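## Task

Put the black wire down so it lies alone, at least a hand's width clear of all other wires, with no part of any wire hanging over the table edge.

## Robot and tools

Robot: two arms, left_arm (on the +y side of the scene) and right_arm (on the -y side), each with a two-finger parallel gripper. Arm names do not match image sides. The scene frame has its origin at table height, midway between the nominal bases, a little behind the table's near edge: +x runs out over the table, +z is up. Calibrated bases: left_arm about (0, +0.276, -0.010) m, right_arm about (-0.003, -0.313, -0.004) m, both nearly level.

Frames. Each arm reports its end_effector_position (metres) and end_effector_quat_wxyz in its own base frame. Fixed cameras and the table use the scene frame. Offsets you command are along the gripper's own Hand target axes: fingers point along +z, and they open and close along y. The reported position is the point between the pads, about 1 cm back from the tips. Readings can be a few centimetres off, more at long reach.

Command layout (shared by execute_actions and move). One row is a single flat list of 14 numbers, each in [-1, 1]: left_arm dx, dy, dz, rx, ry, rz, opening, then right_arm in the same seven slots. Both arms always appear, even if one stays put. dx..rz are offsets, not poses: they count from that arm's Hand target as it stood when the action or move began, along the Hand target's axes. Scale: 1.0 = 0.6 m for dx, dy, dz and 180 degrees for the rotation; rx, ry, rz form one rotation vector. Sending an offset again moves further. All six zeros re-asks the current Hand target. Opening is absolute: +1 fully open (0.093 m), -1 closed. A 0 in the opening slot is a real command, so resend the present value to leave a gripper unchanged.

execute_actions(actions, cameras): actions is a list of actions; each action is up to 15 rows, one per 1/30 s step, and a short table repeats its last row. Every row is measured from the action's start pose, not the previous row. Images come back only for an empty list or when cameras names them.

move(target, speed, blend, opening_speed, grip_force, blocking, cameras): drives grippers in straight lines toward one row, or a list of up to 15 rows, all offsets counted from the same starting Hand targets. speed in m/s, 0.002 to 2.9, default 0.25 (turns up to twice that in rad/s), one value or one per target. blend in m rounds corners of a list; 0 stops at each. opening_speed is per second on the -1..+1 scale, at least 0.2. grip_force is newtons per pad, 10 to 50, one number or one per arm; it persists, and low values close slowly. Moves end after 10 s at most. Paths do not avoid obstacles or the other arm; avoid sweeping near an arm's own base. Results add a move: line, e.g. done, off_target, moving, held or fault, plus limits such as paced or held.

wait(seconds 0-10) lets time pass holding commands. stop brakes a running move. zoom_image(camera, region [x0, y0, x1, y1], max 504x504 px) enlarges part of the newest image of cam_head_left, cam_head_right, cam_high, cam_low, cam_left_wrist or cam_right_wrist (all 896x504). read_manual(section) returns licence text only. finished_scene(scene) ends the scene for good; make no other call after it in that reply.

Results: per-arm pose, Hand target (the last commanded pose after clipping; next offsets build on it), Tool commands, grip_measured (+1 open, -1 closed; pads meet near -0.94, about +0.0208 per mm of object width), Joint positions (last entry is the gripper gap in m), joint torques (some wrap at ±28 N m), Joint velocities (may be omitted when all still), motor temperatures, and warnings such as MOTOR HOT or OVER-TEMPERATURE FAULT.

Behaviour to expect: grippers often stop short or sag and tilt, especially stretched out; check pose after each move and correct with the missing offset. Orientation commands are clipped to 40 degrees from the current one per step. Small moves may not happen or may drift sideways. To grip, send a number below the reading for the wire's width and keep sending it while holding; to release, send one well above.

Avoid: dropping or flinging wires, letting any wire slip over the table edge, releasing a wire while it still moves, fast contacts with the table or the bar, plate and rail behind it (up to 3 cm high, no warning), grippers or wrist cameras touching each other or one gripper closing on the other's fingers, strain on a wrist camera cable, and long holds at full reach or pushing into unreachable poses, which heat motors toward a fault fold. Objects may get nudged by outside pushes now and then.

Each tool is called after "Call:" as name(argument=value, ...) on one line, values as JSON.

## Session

Call:
execute_actions(actions=[])

Scene clock: 0.00 s.
left_arm: end_effector_position=(+0.3357, -0.3429, +0.2851) grip_measured=-0.920 end_effector_quat_wxyz=(+0.448, +0.556, +0.537, -0.449) | right_arm: end_effector_position=(+0.3754, +0.0000, +0.4021) grip_measured=+1.000 end_effector_quat_wxyz=(+0.707, +0.000, +0.707, +0.000)
Joint positions: left_arm=[-0.483 1.738 1.396 -0.075 1.07 0.388 0.001] | right_arm=[0 1.047 1.047 0 0 0 0.093]
Joint velocities: within noise
Joint torques (N m): no reading
Motor temperatures (°C): left_arm=[27 37 41 34 31 30 28] | right_arm=[26 35 42 30 26 30 27]
Heat: left arm: 41 °C; right arm: 42 °C.
Hand target: left_arm +0.3331, -0.3426, +0.2913; +0.451, +0.558, +0.533, -0.449 | right_arm +0.3745, -0.0005, +0.4054; +0.709, +0.001, +0.705, -0.001
Tool commands: left_gripper/opening=-0.926814 right_gripper/opening=+1.0
camera_calibration:
cam_left_wrist: T_world_to_cam=[[-0.999486, 0.0304061, -0.0102045, 0.346841], [0.0259864, 0.581252, -0.813309, 0.461535], [-0.0187982, -0.813156, -0.581743, -0.0287035], [0, 0, 0, 1]] pos_world=[0.334129, -0.302155, 0.362212]
cam_right_wrist: T_world_to_cam=[[0.0294767, -0.999067, 0.0315579, -0.0259176], [-0.379332, -0.0403905, -0.924379, 0.55589], [0.924791, 0.0152767, -0.380169, -0.111389], [0, 0, 0, 1]] pos_world=[0.314643, -0.0017391, 0.472324]

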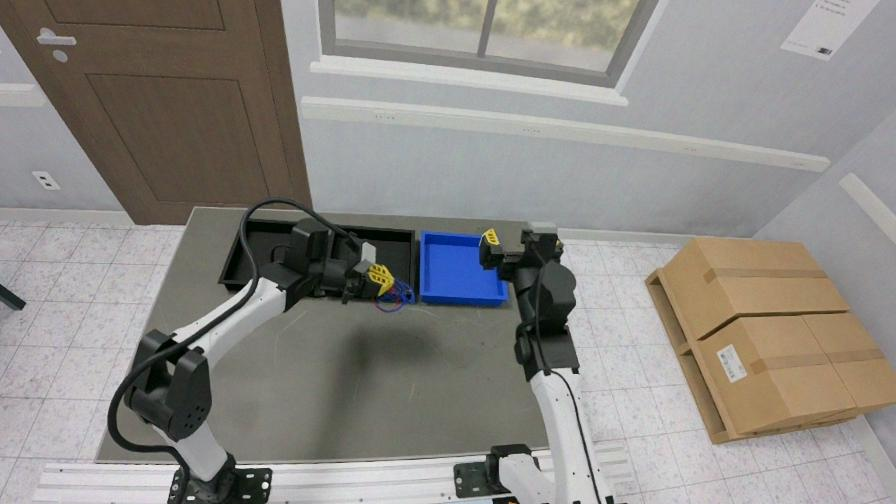

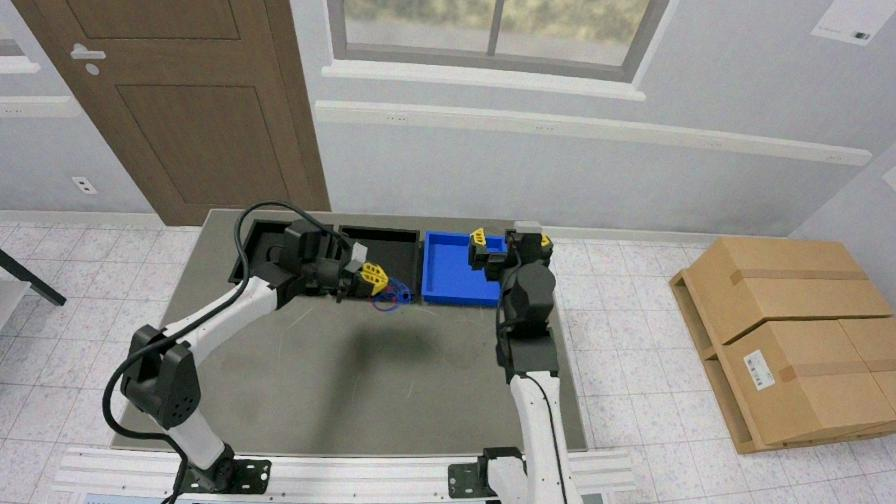

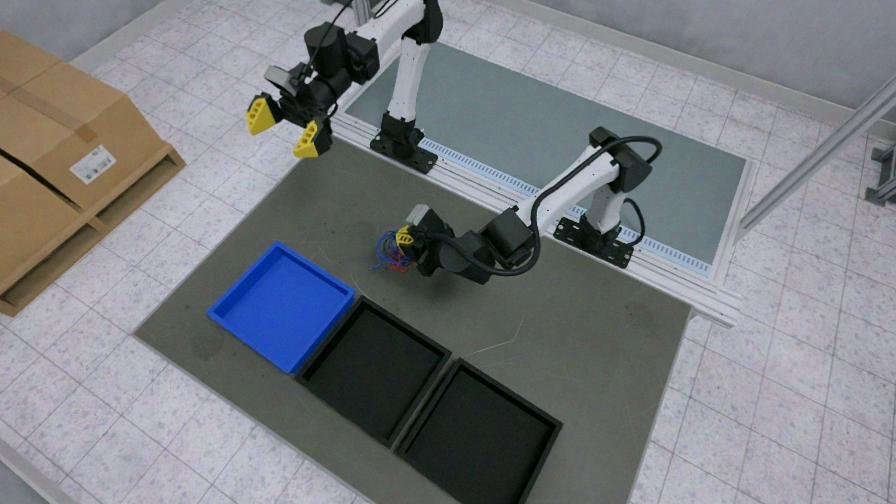

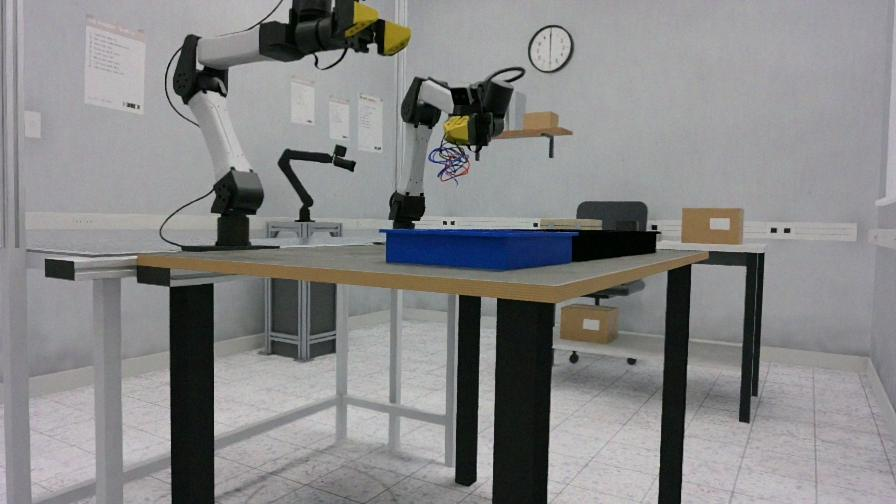

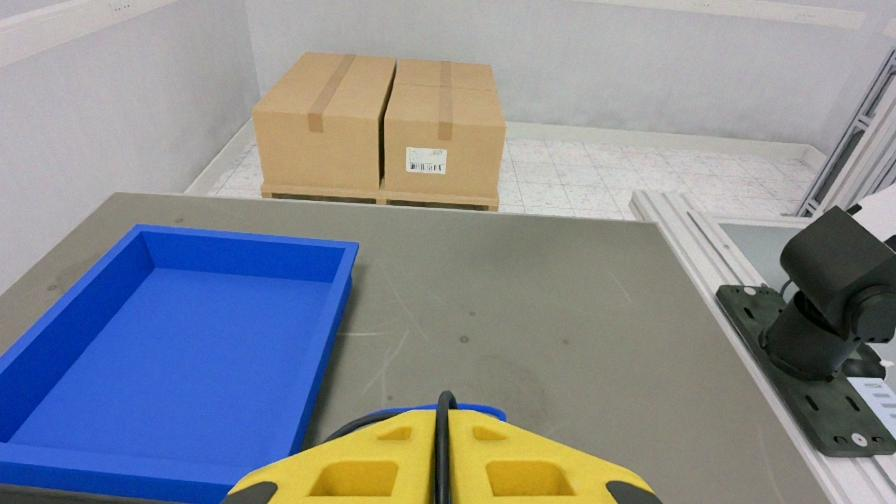

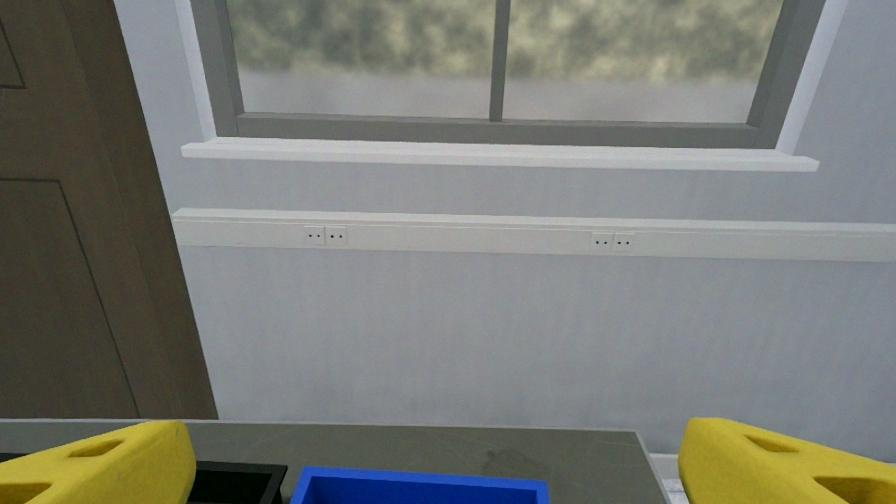

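Call:
move(target=[0.322,-0.1115,-0.006,0,0,0,-0.926814,0.3907,0.334,-0.293,-0.0755,0.3315,-0.0437,0.0], speed=0.3, cameras=["cam_right_wrist","cam_left_wrist"])

Scene clock: 20.03 s.
left_arm: end_effector_position=(+0.2762, -0.3048, +0.1099) grip_measured=-0.920 end_effector_quat_wxyz=(+0.460, +0.561, +0.528, -0.441) | right_arm: end_effector_position=(+0.2007, +0.1972, +0.1631) grip_measured=+0.001 end_effector_quat_wxyz=(+0.259, -0.129, +0.957, +0.026)
Joint positions: left_arm=[-0.465 1.826 0.683 0.734 1.08 0.416 0.001] | right_arm=[0.983 1.232 1.049 -0.983 0.349 0.643 0.045]
Joint torques (N m): left_arm=[0.69 -6.65 3.7 2.1 0.51 0.03] | right_arm=[0.02 -4.04 9.02 0.99 0.1 -0.03]
Motor temperatures (°C): left_arm=[27 44 43 37 31 30 28] | right_arm=[26 35 46 34 26 30 27]
Heat: left arm: 44 °C; right arm: 46 °C.
Hand target: left_arm +0.2721, -0.3007, +0.1006; +0.451, +0.558, +0.533, -0.449 | right_arm +0.2005, +0.2002, +0.1701; +0.259, -0.125, +0.957, +0.033
Off the commanded pose: left_arm 0.011 m, 1 deg | right_arm 0.008 m, 1 deg.
move: off_target (left_arm)
camera_calibration:
cam_left_wrist: T_world_to_cam=[[-0.998698, 0.0269616, -0.0432979, 0.286902], [0.0509253, 0.574875, -0.816655, 0.290019], [0.00287256, -0.817797, -0.5755, -0.108864], [0, 0, 0, 1]] pos_world=[0.272072, -0.263489, 0.186617]
cam_right_wrist: T_world_to_cam=[[0.300421, -0.953784, 0.00663379, 0.124533], [-0.94463, -0.298486, -0.136308, 0.312459], [0.131988, 0.0346834, -0.990644, 0.211167], [0, 0, 0, 1]] pos_world=[0.229875, 0.204718, 0.250956]
Images, in order (width x height): cam_left_wrist 896x504, cam_right_wrist 896x504.

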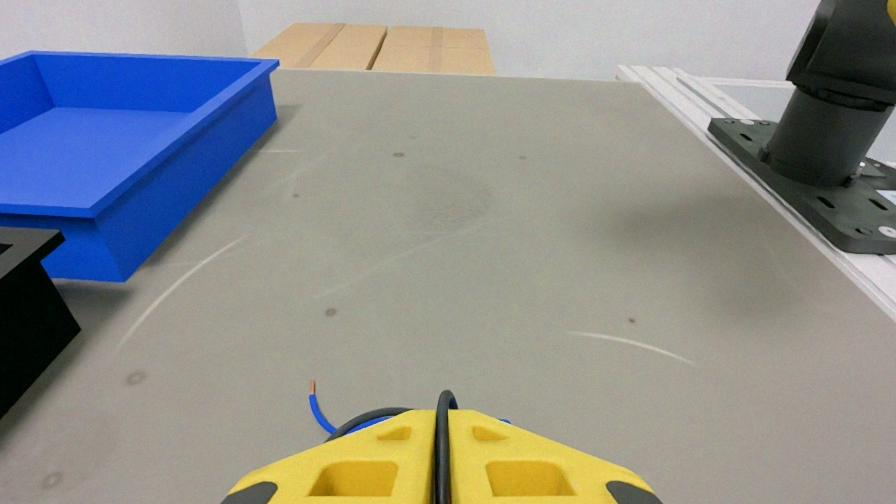

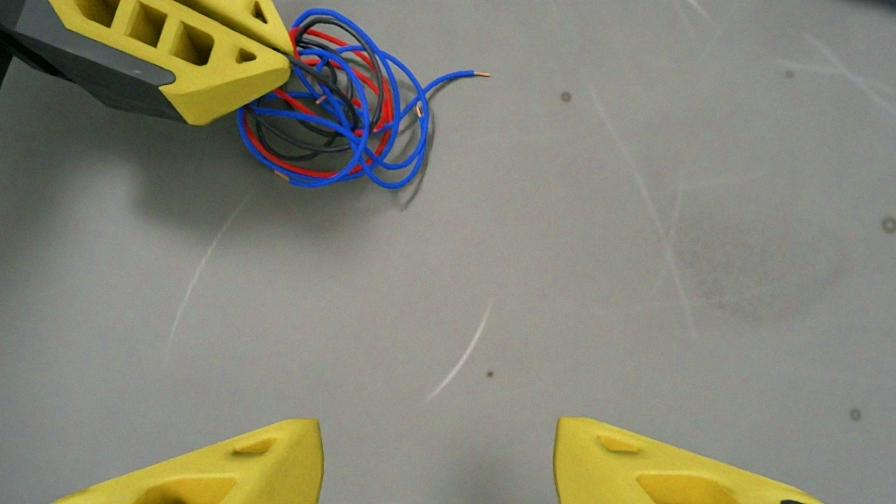

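Call:
zoom_image(camera="cam_right_wrist", region=[200, 0, 500, 220])

Scaled by 1.680.

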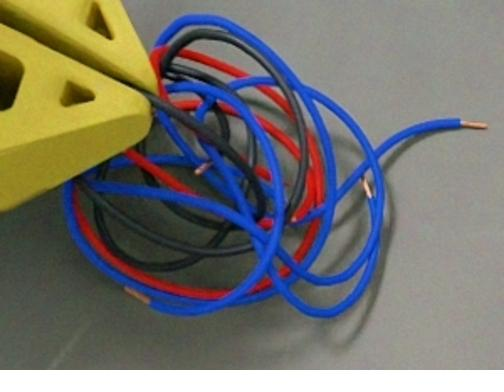

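Call:
move(target=[[0,0,0,0,0,0,-1,-0.0583,-0.0005,0.1883,0,0,0,-0.3],[0,0,0,0,0,0,-1,-0.017,-0.0042,0.2878,0,0,0,-0.3]], speed=0.2, blend=[0.02,0], cameras=["cam_right_wrist"])

Scene clock: 46.03 s.
left_arm: end_effector_position=(+0.2763, -0.3049, +0.1102) grip_measured=-0.972 end_effector_quat_wxyz=(+0.461, +0.561, +0.528, -0.441) | right_arm: end_effector_position=(+0.2927, +0.2232, +0.0300) grip_measured=-0.299 end_effector_quat_wxyz=(+0.260, -0.124, +0.957, +0.031)
Joint positions: left_arm=[-0.465 1.826 0.683 0.737 1.08 0.415 0] | right_arm=[0.766 1.666 0.861 -0.295 0.252 0.448 0.031]
Joint torques (N m): left_arm=[0.7 -6.63 3.67 2.07 0.51 0.03] | right_arm=[-0.84 -7.31 5.34 1.44 0.02 -0.21]
Heat: left arm: 44 °C; right arm: 48 °C.
Hand target: left_arm +0.2721, -0.3007, +0.1006; +0.451, +0.558, +0.533, -0.449 | right_arm +0.2939, +0.2223, +0.0262; +0.259, -0.125, +0.957, +0.033
Off the commanded pose: left_arm 0.011 m, 2 deg | right_arm 0.004 m, 0 deg.
move: off_target (left_arm); blend cut to 0 m at target 1
camera_calibration:
cam_right_wrist: T_world_to_cam=[[0.294357, -0.955681, -0.0051683, 0.125187], [-0.946599, -0.290807, -0.139217, 0.387937], [0.131544, 0.0458717, -0.990248, 0.0639068], [0, 0, 0, 1]] pos_world=[0.321965, 0.229522, 0.117938]
Images, in order (width x height): cam_right_wrist 896x504.

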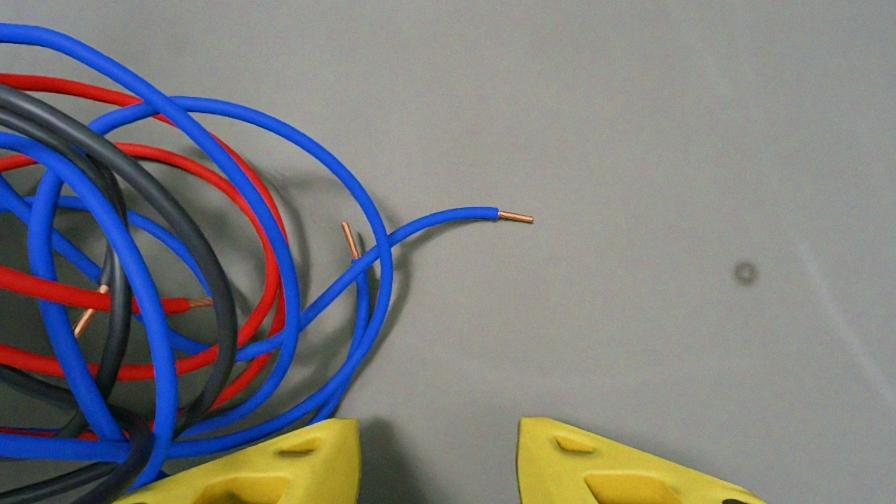

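Call:
move(target=[[0,0,0,0,0,0,-1,-0.0567,-0.018,-0.052,-0.126,0,-0.216,-0.42],[0,0,0,0,0,0,-1,-0.0508,0.011,0.035,-0.126,0,-0.216,-0.42]], speed=0.25, blend=[0.01,0], cameras=["cam_right_wrist"])

Scene clock: 82.67 s.
left_arm: end_effector_position=(+0.2763, -0.3049, +0.1102) grip_measured=-0.972 end_effector_quat_wxyz=(+0.461, +0.561, +0.528, -0.441) | right_arm: end_effector_position=(+0.3230, +0.2328, +0.0229) grip_measured=-0.419 end_effector_quat_wxyz=(+0.219, -0.477, +0.842, +0.127)
Joint positions: left_arm=[-0.465 1.826 0.683 0.737 1.08 0.415 0] | right_arm=[0.522 1.795 0.991 -0.312 -0.245 -0.452 0.025]
Joint torques (N m): left_arm=[0.68 -6.64 3.66 2.07 0.51 0.03] | right_arm=[-0.08 -7.69 7.25 1.39 -0.3 -0.22]
Motor temperatures (°C): left_arm=[27 44 42 44 31 30 28] | right_arm=[26 38 48 33 26 30 27]
Heat: left arm: 44 °C; right arm: 48 °C.
Hand target: left_arm +0.2721, -0.3007, +0.1006; +0.451, +0.558, +0.533, -0.449 | right_arm +0.3278, +0.2382, +0.0234; +0.226, -0.482, +0.836, +0.130
Off the commanded pose: left_arm 0.011 m, 2 deg | right_arm 0.007 m, 1 deg.
move: off_target (left_arm)
camera_calibration:
cam_right_wrist: T_world_to_cam=[[0.878968, -0.476663, -0.0143923, -0.174836], [-0.474663, -0.871575, -0.122688, 0.400845], [0.0459366, 0.11467, -0.992341, 0.0640812], [0, 0, 0, 1]] pos_world=[0.340998, 0.258681, 0.110253]
Images, in order (width x height): cam_right_wrist 896x504.

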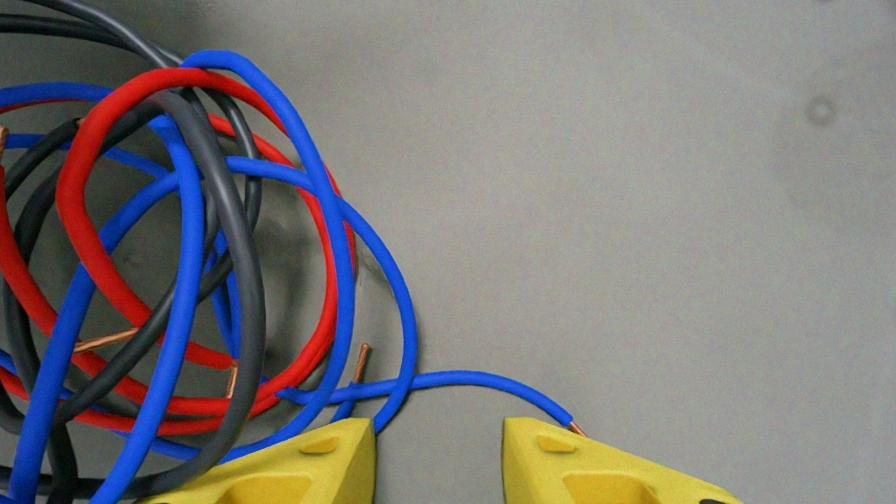

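Call:
move(target=[[0,0,0,0,0,0,-1,-0.0123,0,0.013,0,0,0,-0.42],[0,0,0,0,0,0,-1,-0.0123,0,0.013,0,0,0,-1]], speed=0.1, cameras=["cam_right_wrist"])

Scene clock: 102.07 s.
left_arm: end_effector_position=(+0.2764, -0.3049, +0.1103) grip_measured=-0.972 end_effector_quat_wxyz=(+0.461, +0.561, +0.528, -0.441) | right_arm: end_effector_position=(+0.3288, +0.2417, +0.0225) grip_measured=-0.975 end_effector_quat_wxyz=(+0.225, -0.482, +0.837, +0.128)
Joint positions: left_arm=[-0.465 1.826 0.683 0.737 1.08 0.415 0] | right_arm=[0.533 1.823 1.018 -0.299 -0.246 -0.452 0]
Joint torques (N m): left_arm=[0.7 -6.63 3.67 2.06 0.51 0.03] | right_arm=[0.29 -7.28 7.62 1.37 -0.22 -0.09]
Heat: left arm: 45 °C; right arm: 49 °C.
Hand target: left_arm +0.2721, -0.3007, +0.1006; +0.451, +0.558, +0.533, -0.449 | right_arm +0.3329, +0.2470, +0.0203; +0.226, -0.482, +0.836, +0.130
Off the commanded pose: left_arm 0.011 m, 2 deg | right_arm 0.007 m, 0 deg.
move: off_target (left_arm)
camera_calibration:
cam_right_wrist: T_world_to_cam=[[0.884649, -0.46619, -0.00799178, -0.180269], [-0.462929, -0.876159, -0.134323, 0.408765], [0.055618, 0.122528, -0.990905, 0.0572974], [0, 0, 0, 1]] pos_world=[0.345517, 0.267083, 0.110242]
Images, in order (width x height): cam_right_wrist 896x504.

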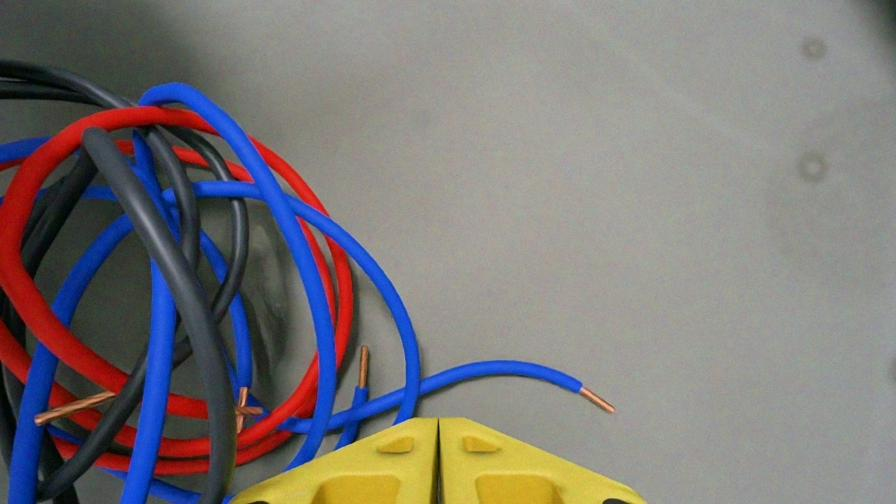

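Call:
move(target=[[0,0,0,0,0,0,-1,0,0,0,0,0,0,-0.42],[0,0,0,0,0,0,-1,0.0067,0,0.0115,0,0,0,-0.42],[0,0,0,0,0,0,-1,0.0067,0,0.0115,0,0,0,-1]], speed=0.1, cameras=["cam_right_wrist"])

Scene clock: 111.13 s.
left_arm: end_effector_position=(+0.2764, -0.3049, +0.1103) grip_measured=-0.972 end_effector_quat_wxyz=(+0.461, +0.561, +0.528, -0.441) | right_arm: end_effector_position=(+0.3319, +0.2441, +0.0224) grip_measured=-0.975 end_effector_quat_wxyz=(+0.232, -0.482, +0.835, +0.130)
Joint positions: left_arm=[-0.465 1.826 0.683 0.737 1.08 0.415 0] | right_arm=[0.533 1.83 1.019 -0.277 -0.249 -0.452 0]
Joint torques (N m): left_arm=[0.68 -6.63 3.69 2.06 0.51 0.03] | right_arm=[0.25 -6.53 6.49 1.49 -0.22 -0.09]
Heat: left arm: 45 °C; right arm: 49 °C.
Hand target: left_arm +0.2721, -0.3007, +0.1006; +0.451, +0.558, +0.533, -0.449 | right_arm +0.3330, +0.2470, +0.0123; +0.226, -0.482, +0.836, +0.130
Off the commanded pose: left_arm 0.011 m, 2 deg | right_arm 0.011 m, 1 deg.
move: off_target (left_arm, right_arm); target 3's new opening was sent with right_arm's hand 0.011 m and 0 deg from that target
camera_calibration:
cam_right_wrist: T_world_to_cam=[[0.88527, -0.465068, -0.00291988, -0.182457], [-0.4603, -0.875263, -0.148457, 0.411598], [0.0664869, 0.132769, -0.988915, 0.0506153], [0, 0, 0, 1]] pos_world=[0.347617, 0.268681, 0.110626]
Images, in order (width x height): cam_right_wrist 896x504.

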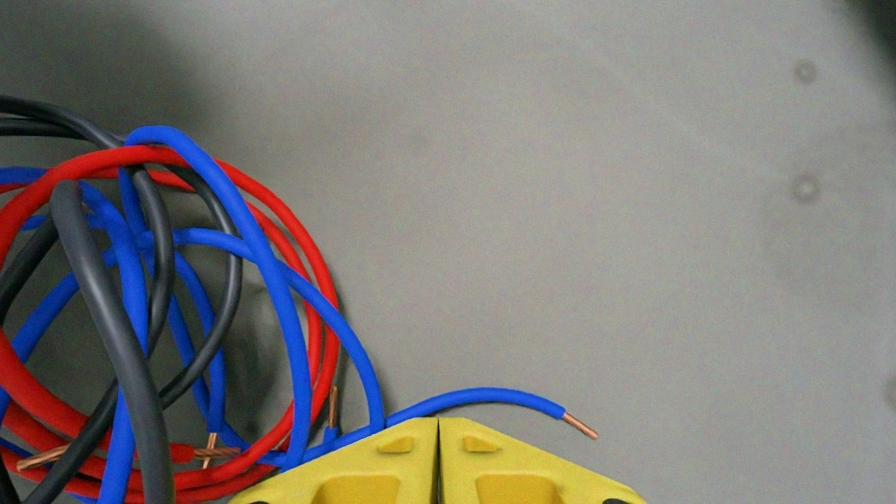

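Call:
move(target=[[0,0,0,0,0,0,-1,-0.0168,0,-0.0287,0,0,0,-0.42],[0,0,0,0,0,0,-1,-0.0393,0.0112,-0.0157,0,0,0,-0.42],[0,0,0,0,0,0,-1,-0.0224,0.0112,0.013,0,0,0,-0.42],[0,0,0,0,0,0,-1,-0.0224,0.0112,0.013,0,0,0,-1]], speed=0.15, cameras=["cam_right_wrist"])

Scene clock: 123.57 s.
left_arm: end_effector_position=(+0.2753, -0.3038, +0.1099) grip_measured=-0.972 end_effector_quat_wxyz=(+0.459, +0.561, +0.527, -0.444) | right_arm: end_effector_position=(+0.3369, +0.2643, +0.0237) grip_measured=-0.975 end_effector_quat_wxyz=(+0.235, -0.485, +0.833, +0.130)
Joint positions: left_arm=[-0.462 1.826 0.68 0.737 1.089 0.415 0] | right_arm=[0.575 1.873 1.079 -0.281 -0.23 -0.42 0]
Joint torques (N m): left_arm=[0.42 -6.61 3.88 2.05 0.43 0.04] | right_arm=[-0.12 -7.87 5.39 1.5 -0.2 -0.05]
Heat: left arm: 46 °C; right arm: 49 °C.
Hand target: left_arm +0.2721, -0.3007, +0.1007; +0.451, +0.558, +0.533, -0.449 | right_arm +0.3350, +0.2638, +0.0123; +0.226, -0.482, +0.836, +0.130
Off the commanded pose: left_arm 0.010 m, 1 deg | right_arm 0.012 m, 1 deg.
move: off_target (right_arm); target 4's new opening was sent with right_arm's hand 0.011 m and 1 deg from that target
camera_calibration:
cam_right_wrist: T_world_to_cam=[[0.888234, -0.459387, 0.00211171, -0.180168], [-0.453715, -0.87797, -0.152679, 0.430337], [0.0719928, 0.134657, -0.988274, 0.0465876], [0, 0, 0, 1]] pos_world=[0.351928, 0.288783, 0.112125]
Images, in order (width x height): cam_right_wrist 896x504.

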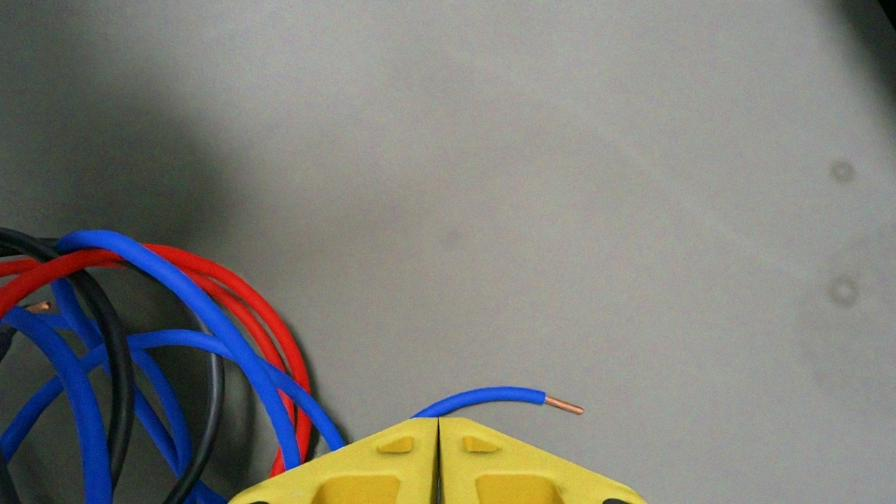

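Call:
move(target=[[-0.03,0,-0.006,0,0,0,-1,0.012,-0.0418,-0.1225,0,0,0,0.0],[-0.147,0,-0.0285,0,0,0,-1,0.043,-0.0125,-0.233,-0.1198,-0.1615,-0.119,0.0]], speed=0.25, blend=[0.02,0], cameras=["cam_right_wrist"])

Scene clock: 155.23 s.
left_arm: end_effector_position=(+0.2658, -0.2997, +0.1719) grip_measured=-0.972 end_effector_quat_wxyz=(+0.433, +0.553, +0.546, -0.458) | right_arm: end_effector_position=(+0.2899, +0.1801, +0.1164) grip_measured=-0.001 end_effector_quat_wxyz=(-0.350, +0.612, -0.616, -0.351)
Joint positions: left_arm=[-0.462 1.592 0.776 0.345 1.098 0.403 0] | right_arm=[0.12 1.669 1.014 -0.712 -1.025 -1.329 0.045]
Joint torques (N m): left_arm=[0.08 -9.65 8.64 1.75 0.33 0.11] | right_arm=[-0.65 -6.58 8.03 0.56 -0.75 -0.22]
Heat: left arm: 47 °C; right arm: 48 °C.
Hand target: left_arm +0.2697, -0.3007, +0.1904; +0.451, +0.558, +0.533, -0.449 | right_arm +0.2948, +0.1800, +0.1202; -0.354, +0.612, -0.613, -0.353
Off the commanded pose: left_arm 0.019 m, 3 deg | right_arm 0.006 m, 1 deg.
move: off_target (left_arm)
camera_calibration:
cam_right_wrist: T_world_to_cam=[[0.999283, 0.0370714, 0.00775623, -0.299493], [0.034244, -0.796867, -0.603184, 0.245588], [-0.0161802, 0.603017, -0.797565, 0.0718577], [0, 0, 0, 1]] pos_world=[0.292031, 0.163472, 0.207769]
Images, in order (width x height): cam_right_wrist 896x504.

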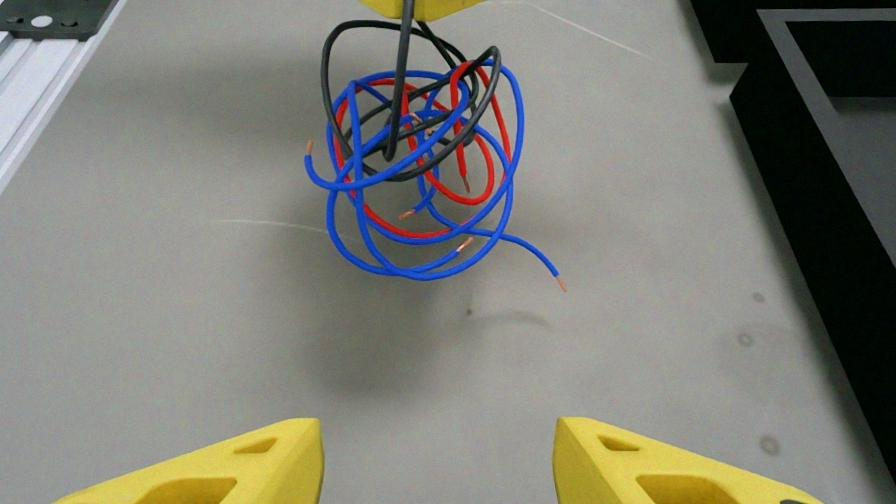

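Call:
move(target=[[0,0,0,0,0,0,-1,0.0555,0.025,0.0705,0,0,0.5,-0.1],[0,0,0,0,0,0,-1,0.01,0.03,0.183,0,0,0.5,-0.1]], speed=0.25, blend=[0.01,0], cameras=["cam_right_wrist","cam_left_wrist"])

Scene clock: 181.93 s.
left_arm: end_effector_position=(+0.2657, -0.2997, +0.1718) grip_measured=-0.972 end_effector_quat_wxyz=(+0.433, +0.552, +0.546, -0.458) | right_arm: end_effector_position=(+0.2766, +0.2724, +0.0643) grip_measured=-0.099 end_effector_quat_wxyz=(-0.002, -0.003, +0.865, +0.501)
Joint positions: left_arm=[-0.462 1.592 0.776 0.344 1.098 0.403 0] | right_arm=[0.427 1.764 0.815 -0.005 -0.913 0.731 0.04]
Joint torques (N m): left_arm=[0.06 -9.66 8.64 1.76 0.34 0.11] | right_arm=[-0.17 -7.68 4.86 1.61 -0.44 -0.08]
Motor temperatures (°C): left_arm=[27 49 49 45 31 30 29] | right_arm=[26 38 48 34 27 30 27]
Heat: left arm: 49 °C; right arm: 48 °C.
Hand target: left_arm +0.2697, -0.3007, +0.1904; +0.451, +0.558, +0.533, -0.449 | right_arm +0.2770, +0.2720, +0.0600; +0.001, +0.000, +0.866, +0.500
Off the commanded pose: left_arm 0.019 m, 3 deg | right_arm 0.004 m, 0 deg.
move: off_target (left_arm)
camera_calibration:
cam_left_wrist: T_world_to_cam=[[-0.9989, 0.0371664, 0.0285859, 0.269685], [-0.00103224, 0.592083, -0.805877, 0.355191], [-0.0468767, -0.80502, -0.591393, -0.049276], [0, 0, 0, 1]] pos_world=[0.267445, -0.259994, 0.24939]
cam_right_wrist: T_world_to_cam=[[0.035319, -0.471926, -0.88093, 0.17322], [-0.922046, -0.35538, 0.153414, 0.383798], [-0.385466, 0.80684, -0.447689, -0.00136765], [0, 0, 0, 1]] pos_world=[0.347234, 0.219245, 0.0931019]
Images, in order (width x height): cam_left_wrist 896x504, cam_right_wrist 896x504.

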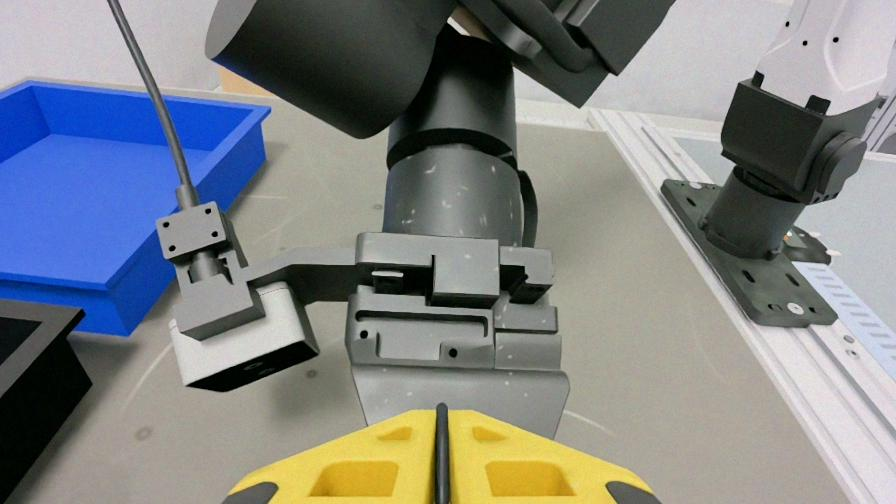

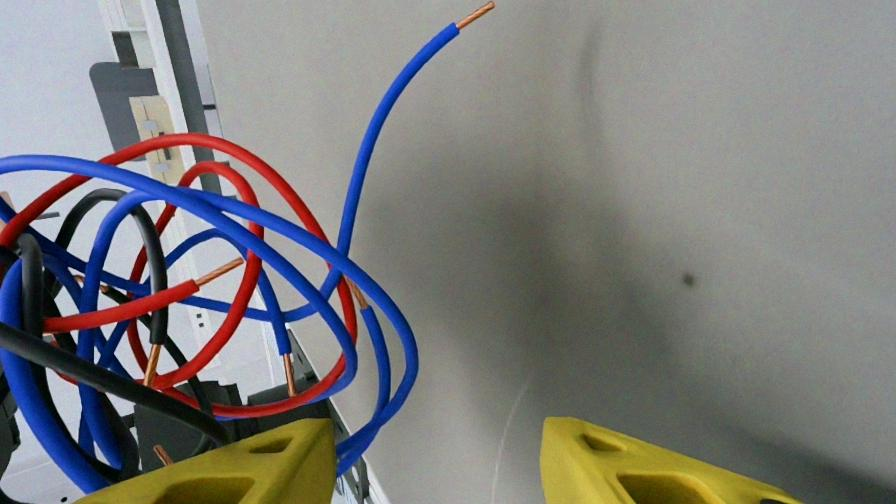

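Call:
move(target=[[0,0,0,0,0,0,-1,-0.0233,0.0152,0.0095,0,0,0,-0.1],[0,0,0,0,0,0,-1,-0.0233,0.0152,0.0095,0,0,0,-1]], speed=0.12, cameras=["cam_right_wrist"])

Scene clock: 198.60 s.
left_arm: end_effector_position=(+0.2657, -0.2997, +0.1717) grip_measured=-0.972 end_effector_quat_wxyz=(+0.432, +0.552, +0.546, -0.458) | right_arm: end_effector_position=(+0.2845, +0.2776, +0.0624) grip_measured=-0.975 end_effector_quat_wxyz=(-0.003, +0.001, +0.866, +0.499)
Joint positions: left_arm=[-0.462 1.592 0.776 0.343 1.098 0.403 0] | right_arm=[0.433 1.798 0.851 -0.004 -0.907 0.745 0]
Joint torques (N m): left_arm=[0.06 -9.66 8.65 1.77 0.34 0.11] | right_arm=[0.02 -7.64 7.95 1.39 -0.41 -0.11]
Heat: left arm: 51 °C; right arm: 47 °C.
Hand target: left_arm +0.2697, -0.3007, +0.1904; +0.451, +0.558, +0.533, -0.449 | right_arm +0.2909, +0.2816, +0.0651; +0.000, +0.000, +0.866, +0.500
Off the commanded pose: left_arm 0.019 m, 3 deg | right_arm 0.008 m, 0 deg.
move: off_target (left_arm)
camera_calibration:
cam_right_wrist: T_world_to_cam=[[0.0266814, -0.47539, -0.879371, 0.176993], [-0.922641, -0.350278, 0.161367, 0.391453], [-0.384736, 0.807038, -0.44796, -0.00370451], [0, 0, 0, 1]] pos_world=[0.355023, 0.224248, 0.0908158]
Images, in order (width x height): cam_right_wrist 896x504.

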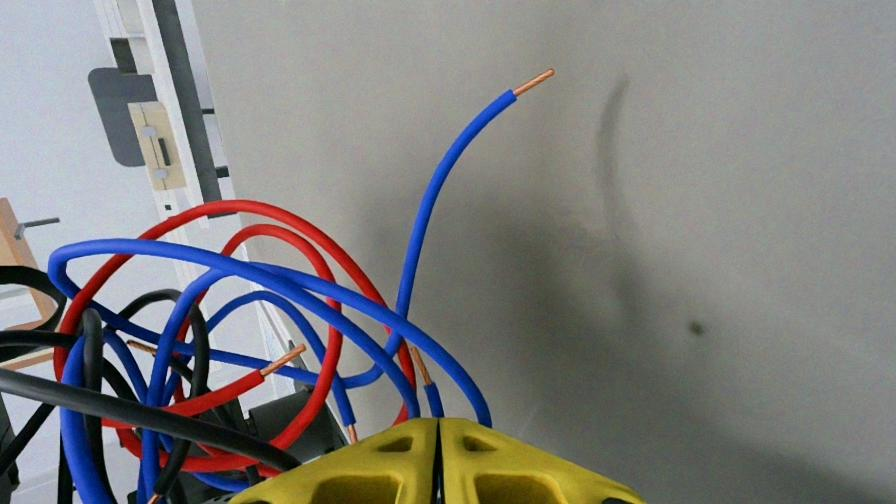

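Call:
move(target=[0,0,0,0,0,0,-1,0,-0.1145,-0.165,0,0,0,-1], speed=0.1, cameras=["cam_right_wrist","cam_left_wrist","cam_high"])

Call:
zoom_image(camera="cam_high", region=[300, 150, 500, 300])

Scene clock: 204.80 s.
left_arm: end_effector_position=(+0.2657, -0.2997, +0.1717) grip_measured=-0.972 end_effector_quat_wxyz=(+0.432, +0.552, +0.546, -0.458) | right_arm: end_effector_position=(+0.2852, +0.1616, +0.0530) grip_measured=-0.975 end_effector_quat_wxyz=(-0.002, +0.004, +0.868, +0.497)
Joint positions: left_arm=[-0.462 1.592 0.776 0.343 1.098 0.403 0] | right_arm=[0.057 1.808 0.889 -0.555 -1.038 0.123 0]
Joint torques (N m): left_arm=[0.05 -9.65 8.64 1.77 0.34 0.11] | right_arm=[-0.49 -6.98 7.09 0.46 -0.69 -0.31]
Heat: left arm: 51 °C; right arm: 48 °C.
Hand target: left_arm +0.2697, -0.3007, +0.1904; +0.451, +0.558, +0.533, -0.449 | right_arm +0.2908, +0.1615, +0.0552; +0.000, +0.000, +0.866, +0.500
Off the commanded pose: left_arm 0.019 m, 3 deg | right_arm 0.006 m, 1 deg.
move: off_target (left_arm)
camera_calibration:
cam_left_wrist: T_world_to_cam=[[-0.99888, 0.0371265, 0.02932, 0.269487], [-0.00163352, 0.592332, -0.805692, 0.355289], [-0.0472797, -0.804838, -0.591608, -0.0491261], [0, 0, 0, 1]] pos_world=[0.267443, -0.259993, 0.249289]
cam_right_wrist: T_world_to_cam=[[0.0220946, -0.480084, -0.876944, 0.115554], [-0.924812, -0.343025, 0.164489, 0.352294], [-0.379782, 0.807374, -0.451567, 0.0846796], [0, 0, 0, 1]] pos_world=[0.355412, 0.107953, 0.081625]
Images, in order (width x height): cam_high 896x504, cam_left_wrist 896x504, cam_right_wrist 896x504.

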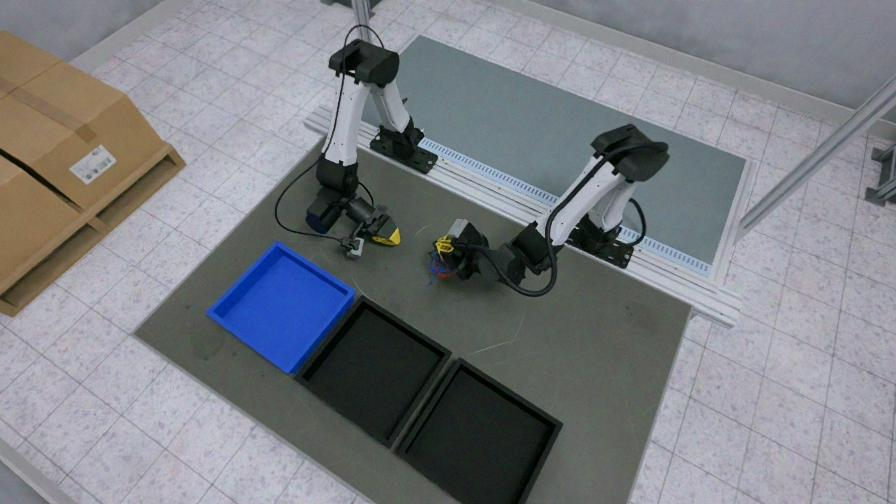

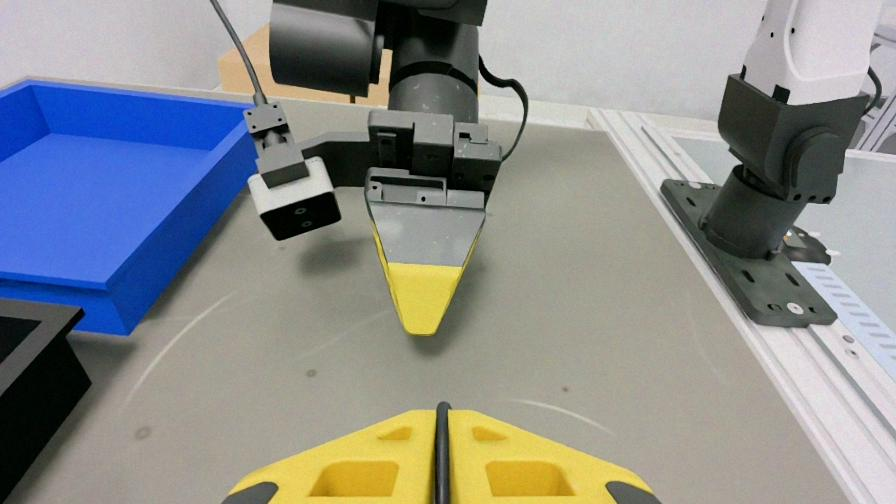

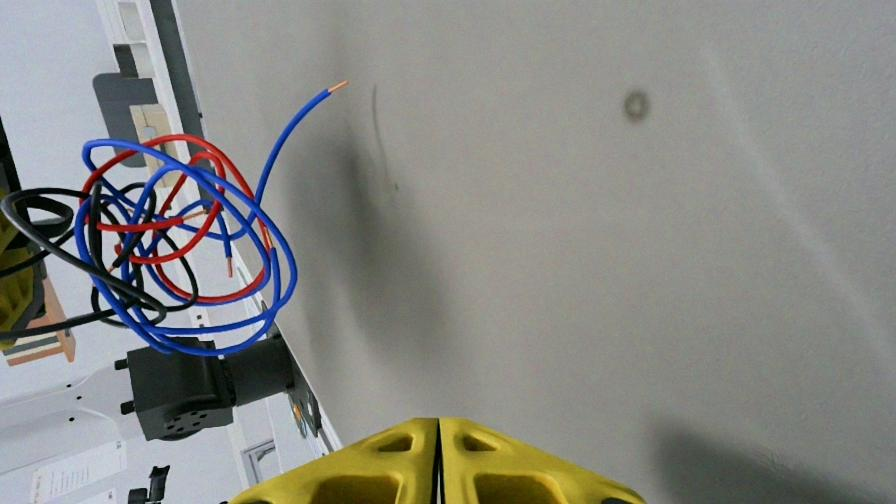

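Scaled by 2.520.

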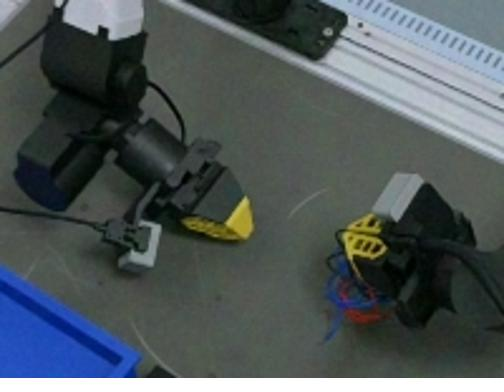

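Call:
move(target=[[0,0,0,0,0,0,-1,0.0413,0.0583,0.101,0,0,0,-0.2],[0,0,0,0,0,0,-1,0.0413,0.1254,0.2172,0,0,0,-0.2],[0,0,0,0,0,0,-1,0.0413,0.1254,0.2172,0,0,0,-1]], speed=0.2, blend=[0.03,0,0], cameras=["cam_right_wrist"])

Scene clock: 218.97 s.
left_arm: end_effector_position=(+0.2657, -0.2997, +0.1717) grip_measured=-0.972 end_effector_quat_wxyz=(+0.432, +0.552, +0.546, -0.458) | right_arm: end_effector_position=(+0.2649, +0.3113, +0.0586) grip_measured=-0.975 end_effector_quat_wxyz=(-0.002, -0.003, +0.865, +0.501)
Joint positions: left_arm=[-0.462 1.592 0.776 0.343 1.098 0.403 0] | right_arm=[0.556 1.8 0.802 0.165 -0.832 0.888 0]
Joint torques (N m): left_arm=[0.05 -9.66 8.65 1.77 0.34 0.11] | right_arm=[-0.1 -7.71 5.45 1.74 -0.33 -0.1]
Heat: left arm: 52 °C; right arm: 48 °C.
Hand target: left_arm +0.2697, -0.3007, +0.1904; +0.451, +0.558, +0.533, -0.449 | right_arm +0.2662, +0.3119, +0.0549; +0.000, +0.000, +0.866, +0.500
Off the commanded pose: left_arm 0.019 m, 3 deg | right_arm 0.004 m, 0 deg.
move: off_target (left_arm)
camera_calibration:
cam_right_wrist: T_world_to_cam=[[0.0347249, -0.47175, -0.881048, 0.18705], [-0.92207, -0.355143, 0.153817, 0.387543], [-0.385461, 0.807047, -0.447319, -0.0399865], [0, 0, 0, 1]] pos_world=[0.335434, 0.258145, 0.0873022]
Images, in order (width x height): cam_right_wrist 896x504.

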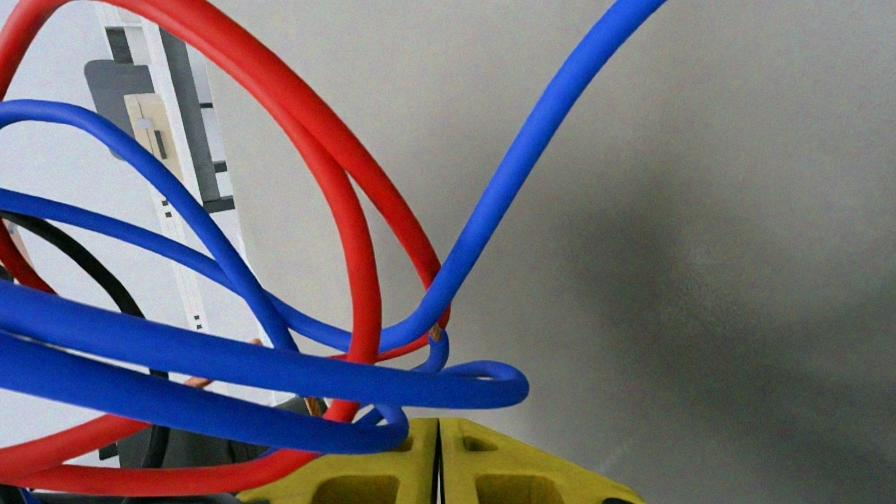

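Call:
zoom_image(camera="cam_right_wrist", region=[280, 300, 560, 504])

Scaled by 1.800.

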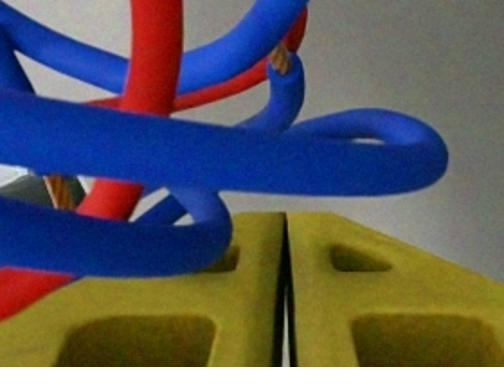

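Call:
move(target=[[0,0,0,0,0,0,-1,-0.0333,-0.07,-0.171,0,0,0,-1],[0,0,0,0,0,0,-1,-0.078,-0.044,-0.1765,-0.1306,-0.1306,-0.487,-0.25]], speed=0.3, blend=[0.02,0], cameras=["cam_right_wrist"])

Scene clock: 252.87 s.
left_arm: end_effector_position=(+0.2657, -0.2997, +0.1717) grip_measured=-0.972 end_effector_quat_wxyz=(+0.432, +0.552, +0.546, -0.458) | right_arm: end_effector_position=(+0.3112, +0.2091, +0.0874) grip_measured=-0.251 end_effector_quat_wxyz=(+0.497, -0.502, +0.501, +0.500)
Joint positions: left_arm=[-0.462 1.592 0.776 0.343 1.098 0.403 0] | right_arm=[0.13 2.158 0.646 1.459 -1.445 -0.05 0.033]
Joint torques (N m): left_arm=[0.05 -9.66 8.65 1.77 0.34 0.11] | right_arm=[-0.76 -7.88 3.59 1.64 -0.12 -0.08]
Heat: left arm: 53 °C; right arm: 46 °C.
Hand target: left_arm +0.2697, -0.3007, +0.1904; +0.451, +0.558, +0.533, -0.449 | right_arm +0.3128, +0.2070, +0.0852; +0.500, -0.500, +0.501, +0.500
Off the commanded pose: left_arm 0.019 m, 3 deg | right_arm 0.003 m, 0 deg.
move: off_target (left_arm)
camera_calibration:
cam_right_wrist: T_world_to_cam=[[0.998973, 0.0341318, 0.0297987, -0.322806], [0.0406589, -0.385063, -0.921994, 0.190235], [-0.0199949, 0.922259, -0.386056, -0.0699044], [0, 0, 0, 1]] pos_world=[0.313342, 0.148741, 0.158028]
Images, in order (width x height): cam_right_wrist 896x504.

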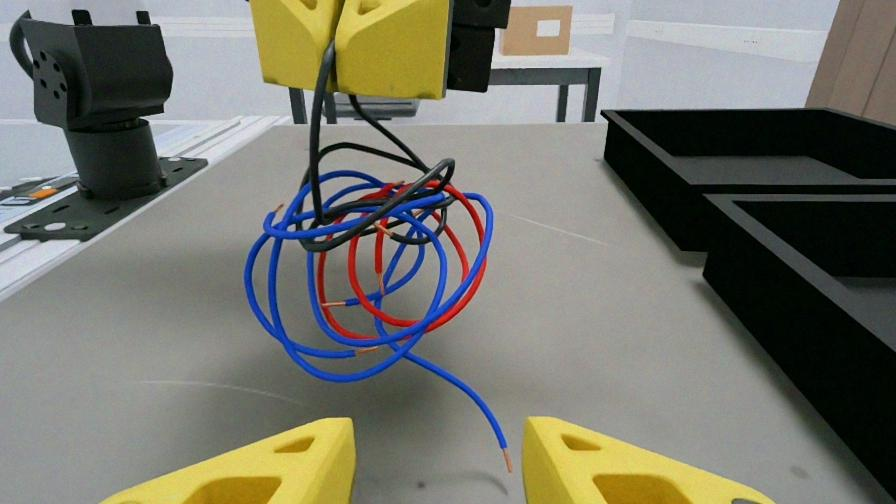

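Call:
move(target=[[0,0,0,0,0,0,-1,0.0033,-0.0112,0.1517,0,0,0,-0.25],[0,0,0,0,0,0,-1,0.0033,-0.0112,0.1517,0,0,0,-1],[0,0,0,0,0,0,-1,0.0033,-0.0112,0.1,0,0,0,-1]], speed=0.15, cameras=["cam_right_wrist"])

Scene clock: 265.83 s.
left_arm: end_effector_position=(+0.2656, -0.2996, +0.1715) grip_measured=-0.972 end_effector_quat_wxyz=(+0.432, +0.552, +0.547, -0.458) | right_arm: end_effector_position=(+0.3219, +0.2693, +0.0827) grip_measured=-0.971 end_effector_quat_wxyz=(+0.498, -0.499, +0.503, +0.499)
Joint positions: left_arm=[-0.462 1.592 0.776 0.342 1.098 0.403 0] | right_arm=[0.304 2.225 0.746 1.464 -1.263 -0.009 0]
Joint torques (N m): left_arm=[0.06 -9.68 8.65 1.78 0.34 0.11] | right_arm=[-0.64 -10.09 2.78 1.86 -0.15 -0.09]
Motor temperatures (°C): left_arm=[27 53 54 46 31 30 29] | right_arm=[26 39 45 37 27 30 27]
Heat: left arm: 54 °C; right arm: 45 °C.
Hand target: left_arm +0.2697, -0.3007, +0.1904; +0.451, +0.558, +0.533, -0.449 | right_arm +0.3197, +0.2670, +0.0833; +0.500, -0.500, +0.501, +0.500
Off the commanded pose: left_arm 0.019 m, 3 deg | right_arm 0.003 m, 0 deg.
move: off_target (left_arm)
camera_calibration:
cam_right_wrist: T_world_to_cam=[[0.999326, 0.0259301, 0.0259868, -0.333008], [0.0339517, -0.38356, -0.922892, 0.210512], [-0.0139632, 0.923152, -0.384181, -0.129398], [0, 0, 0, 1]] pos_world=[0.323829, 0.208833, 0.153222]
Images, in order (width x height): cam_right_wrist 896x504.

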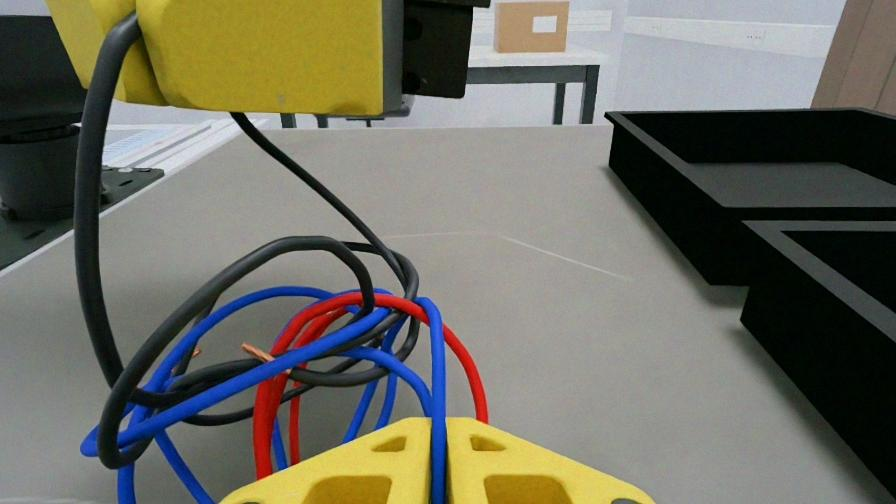

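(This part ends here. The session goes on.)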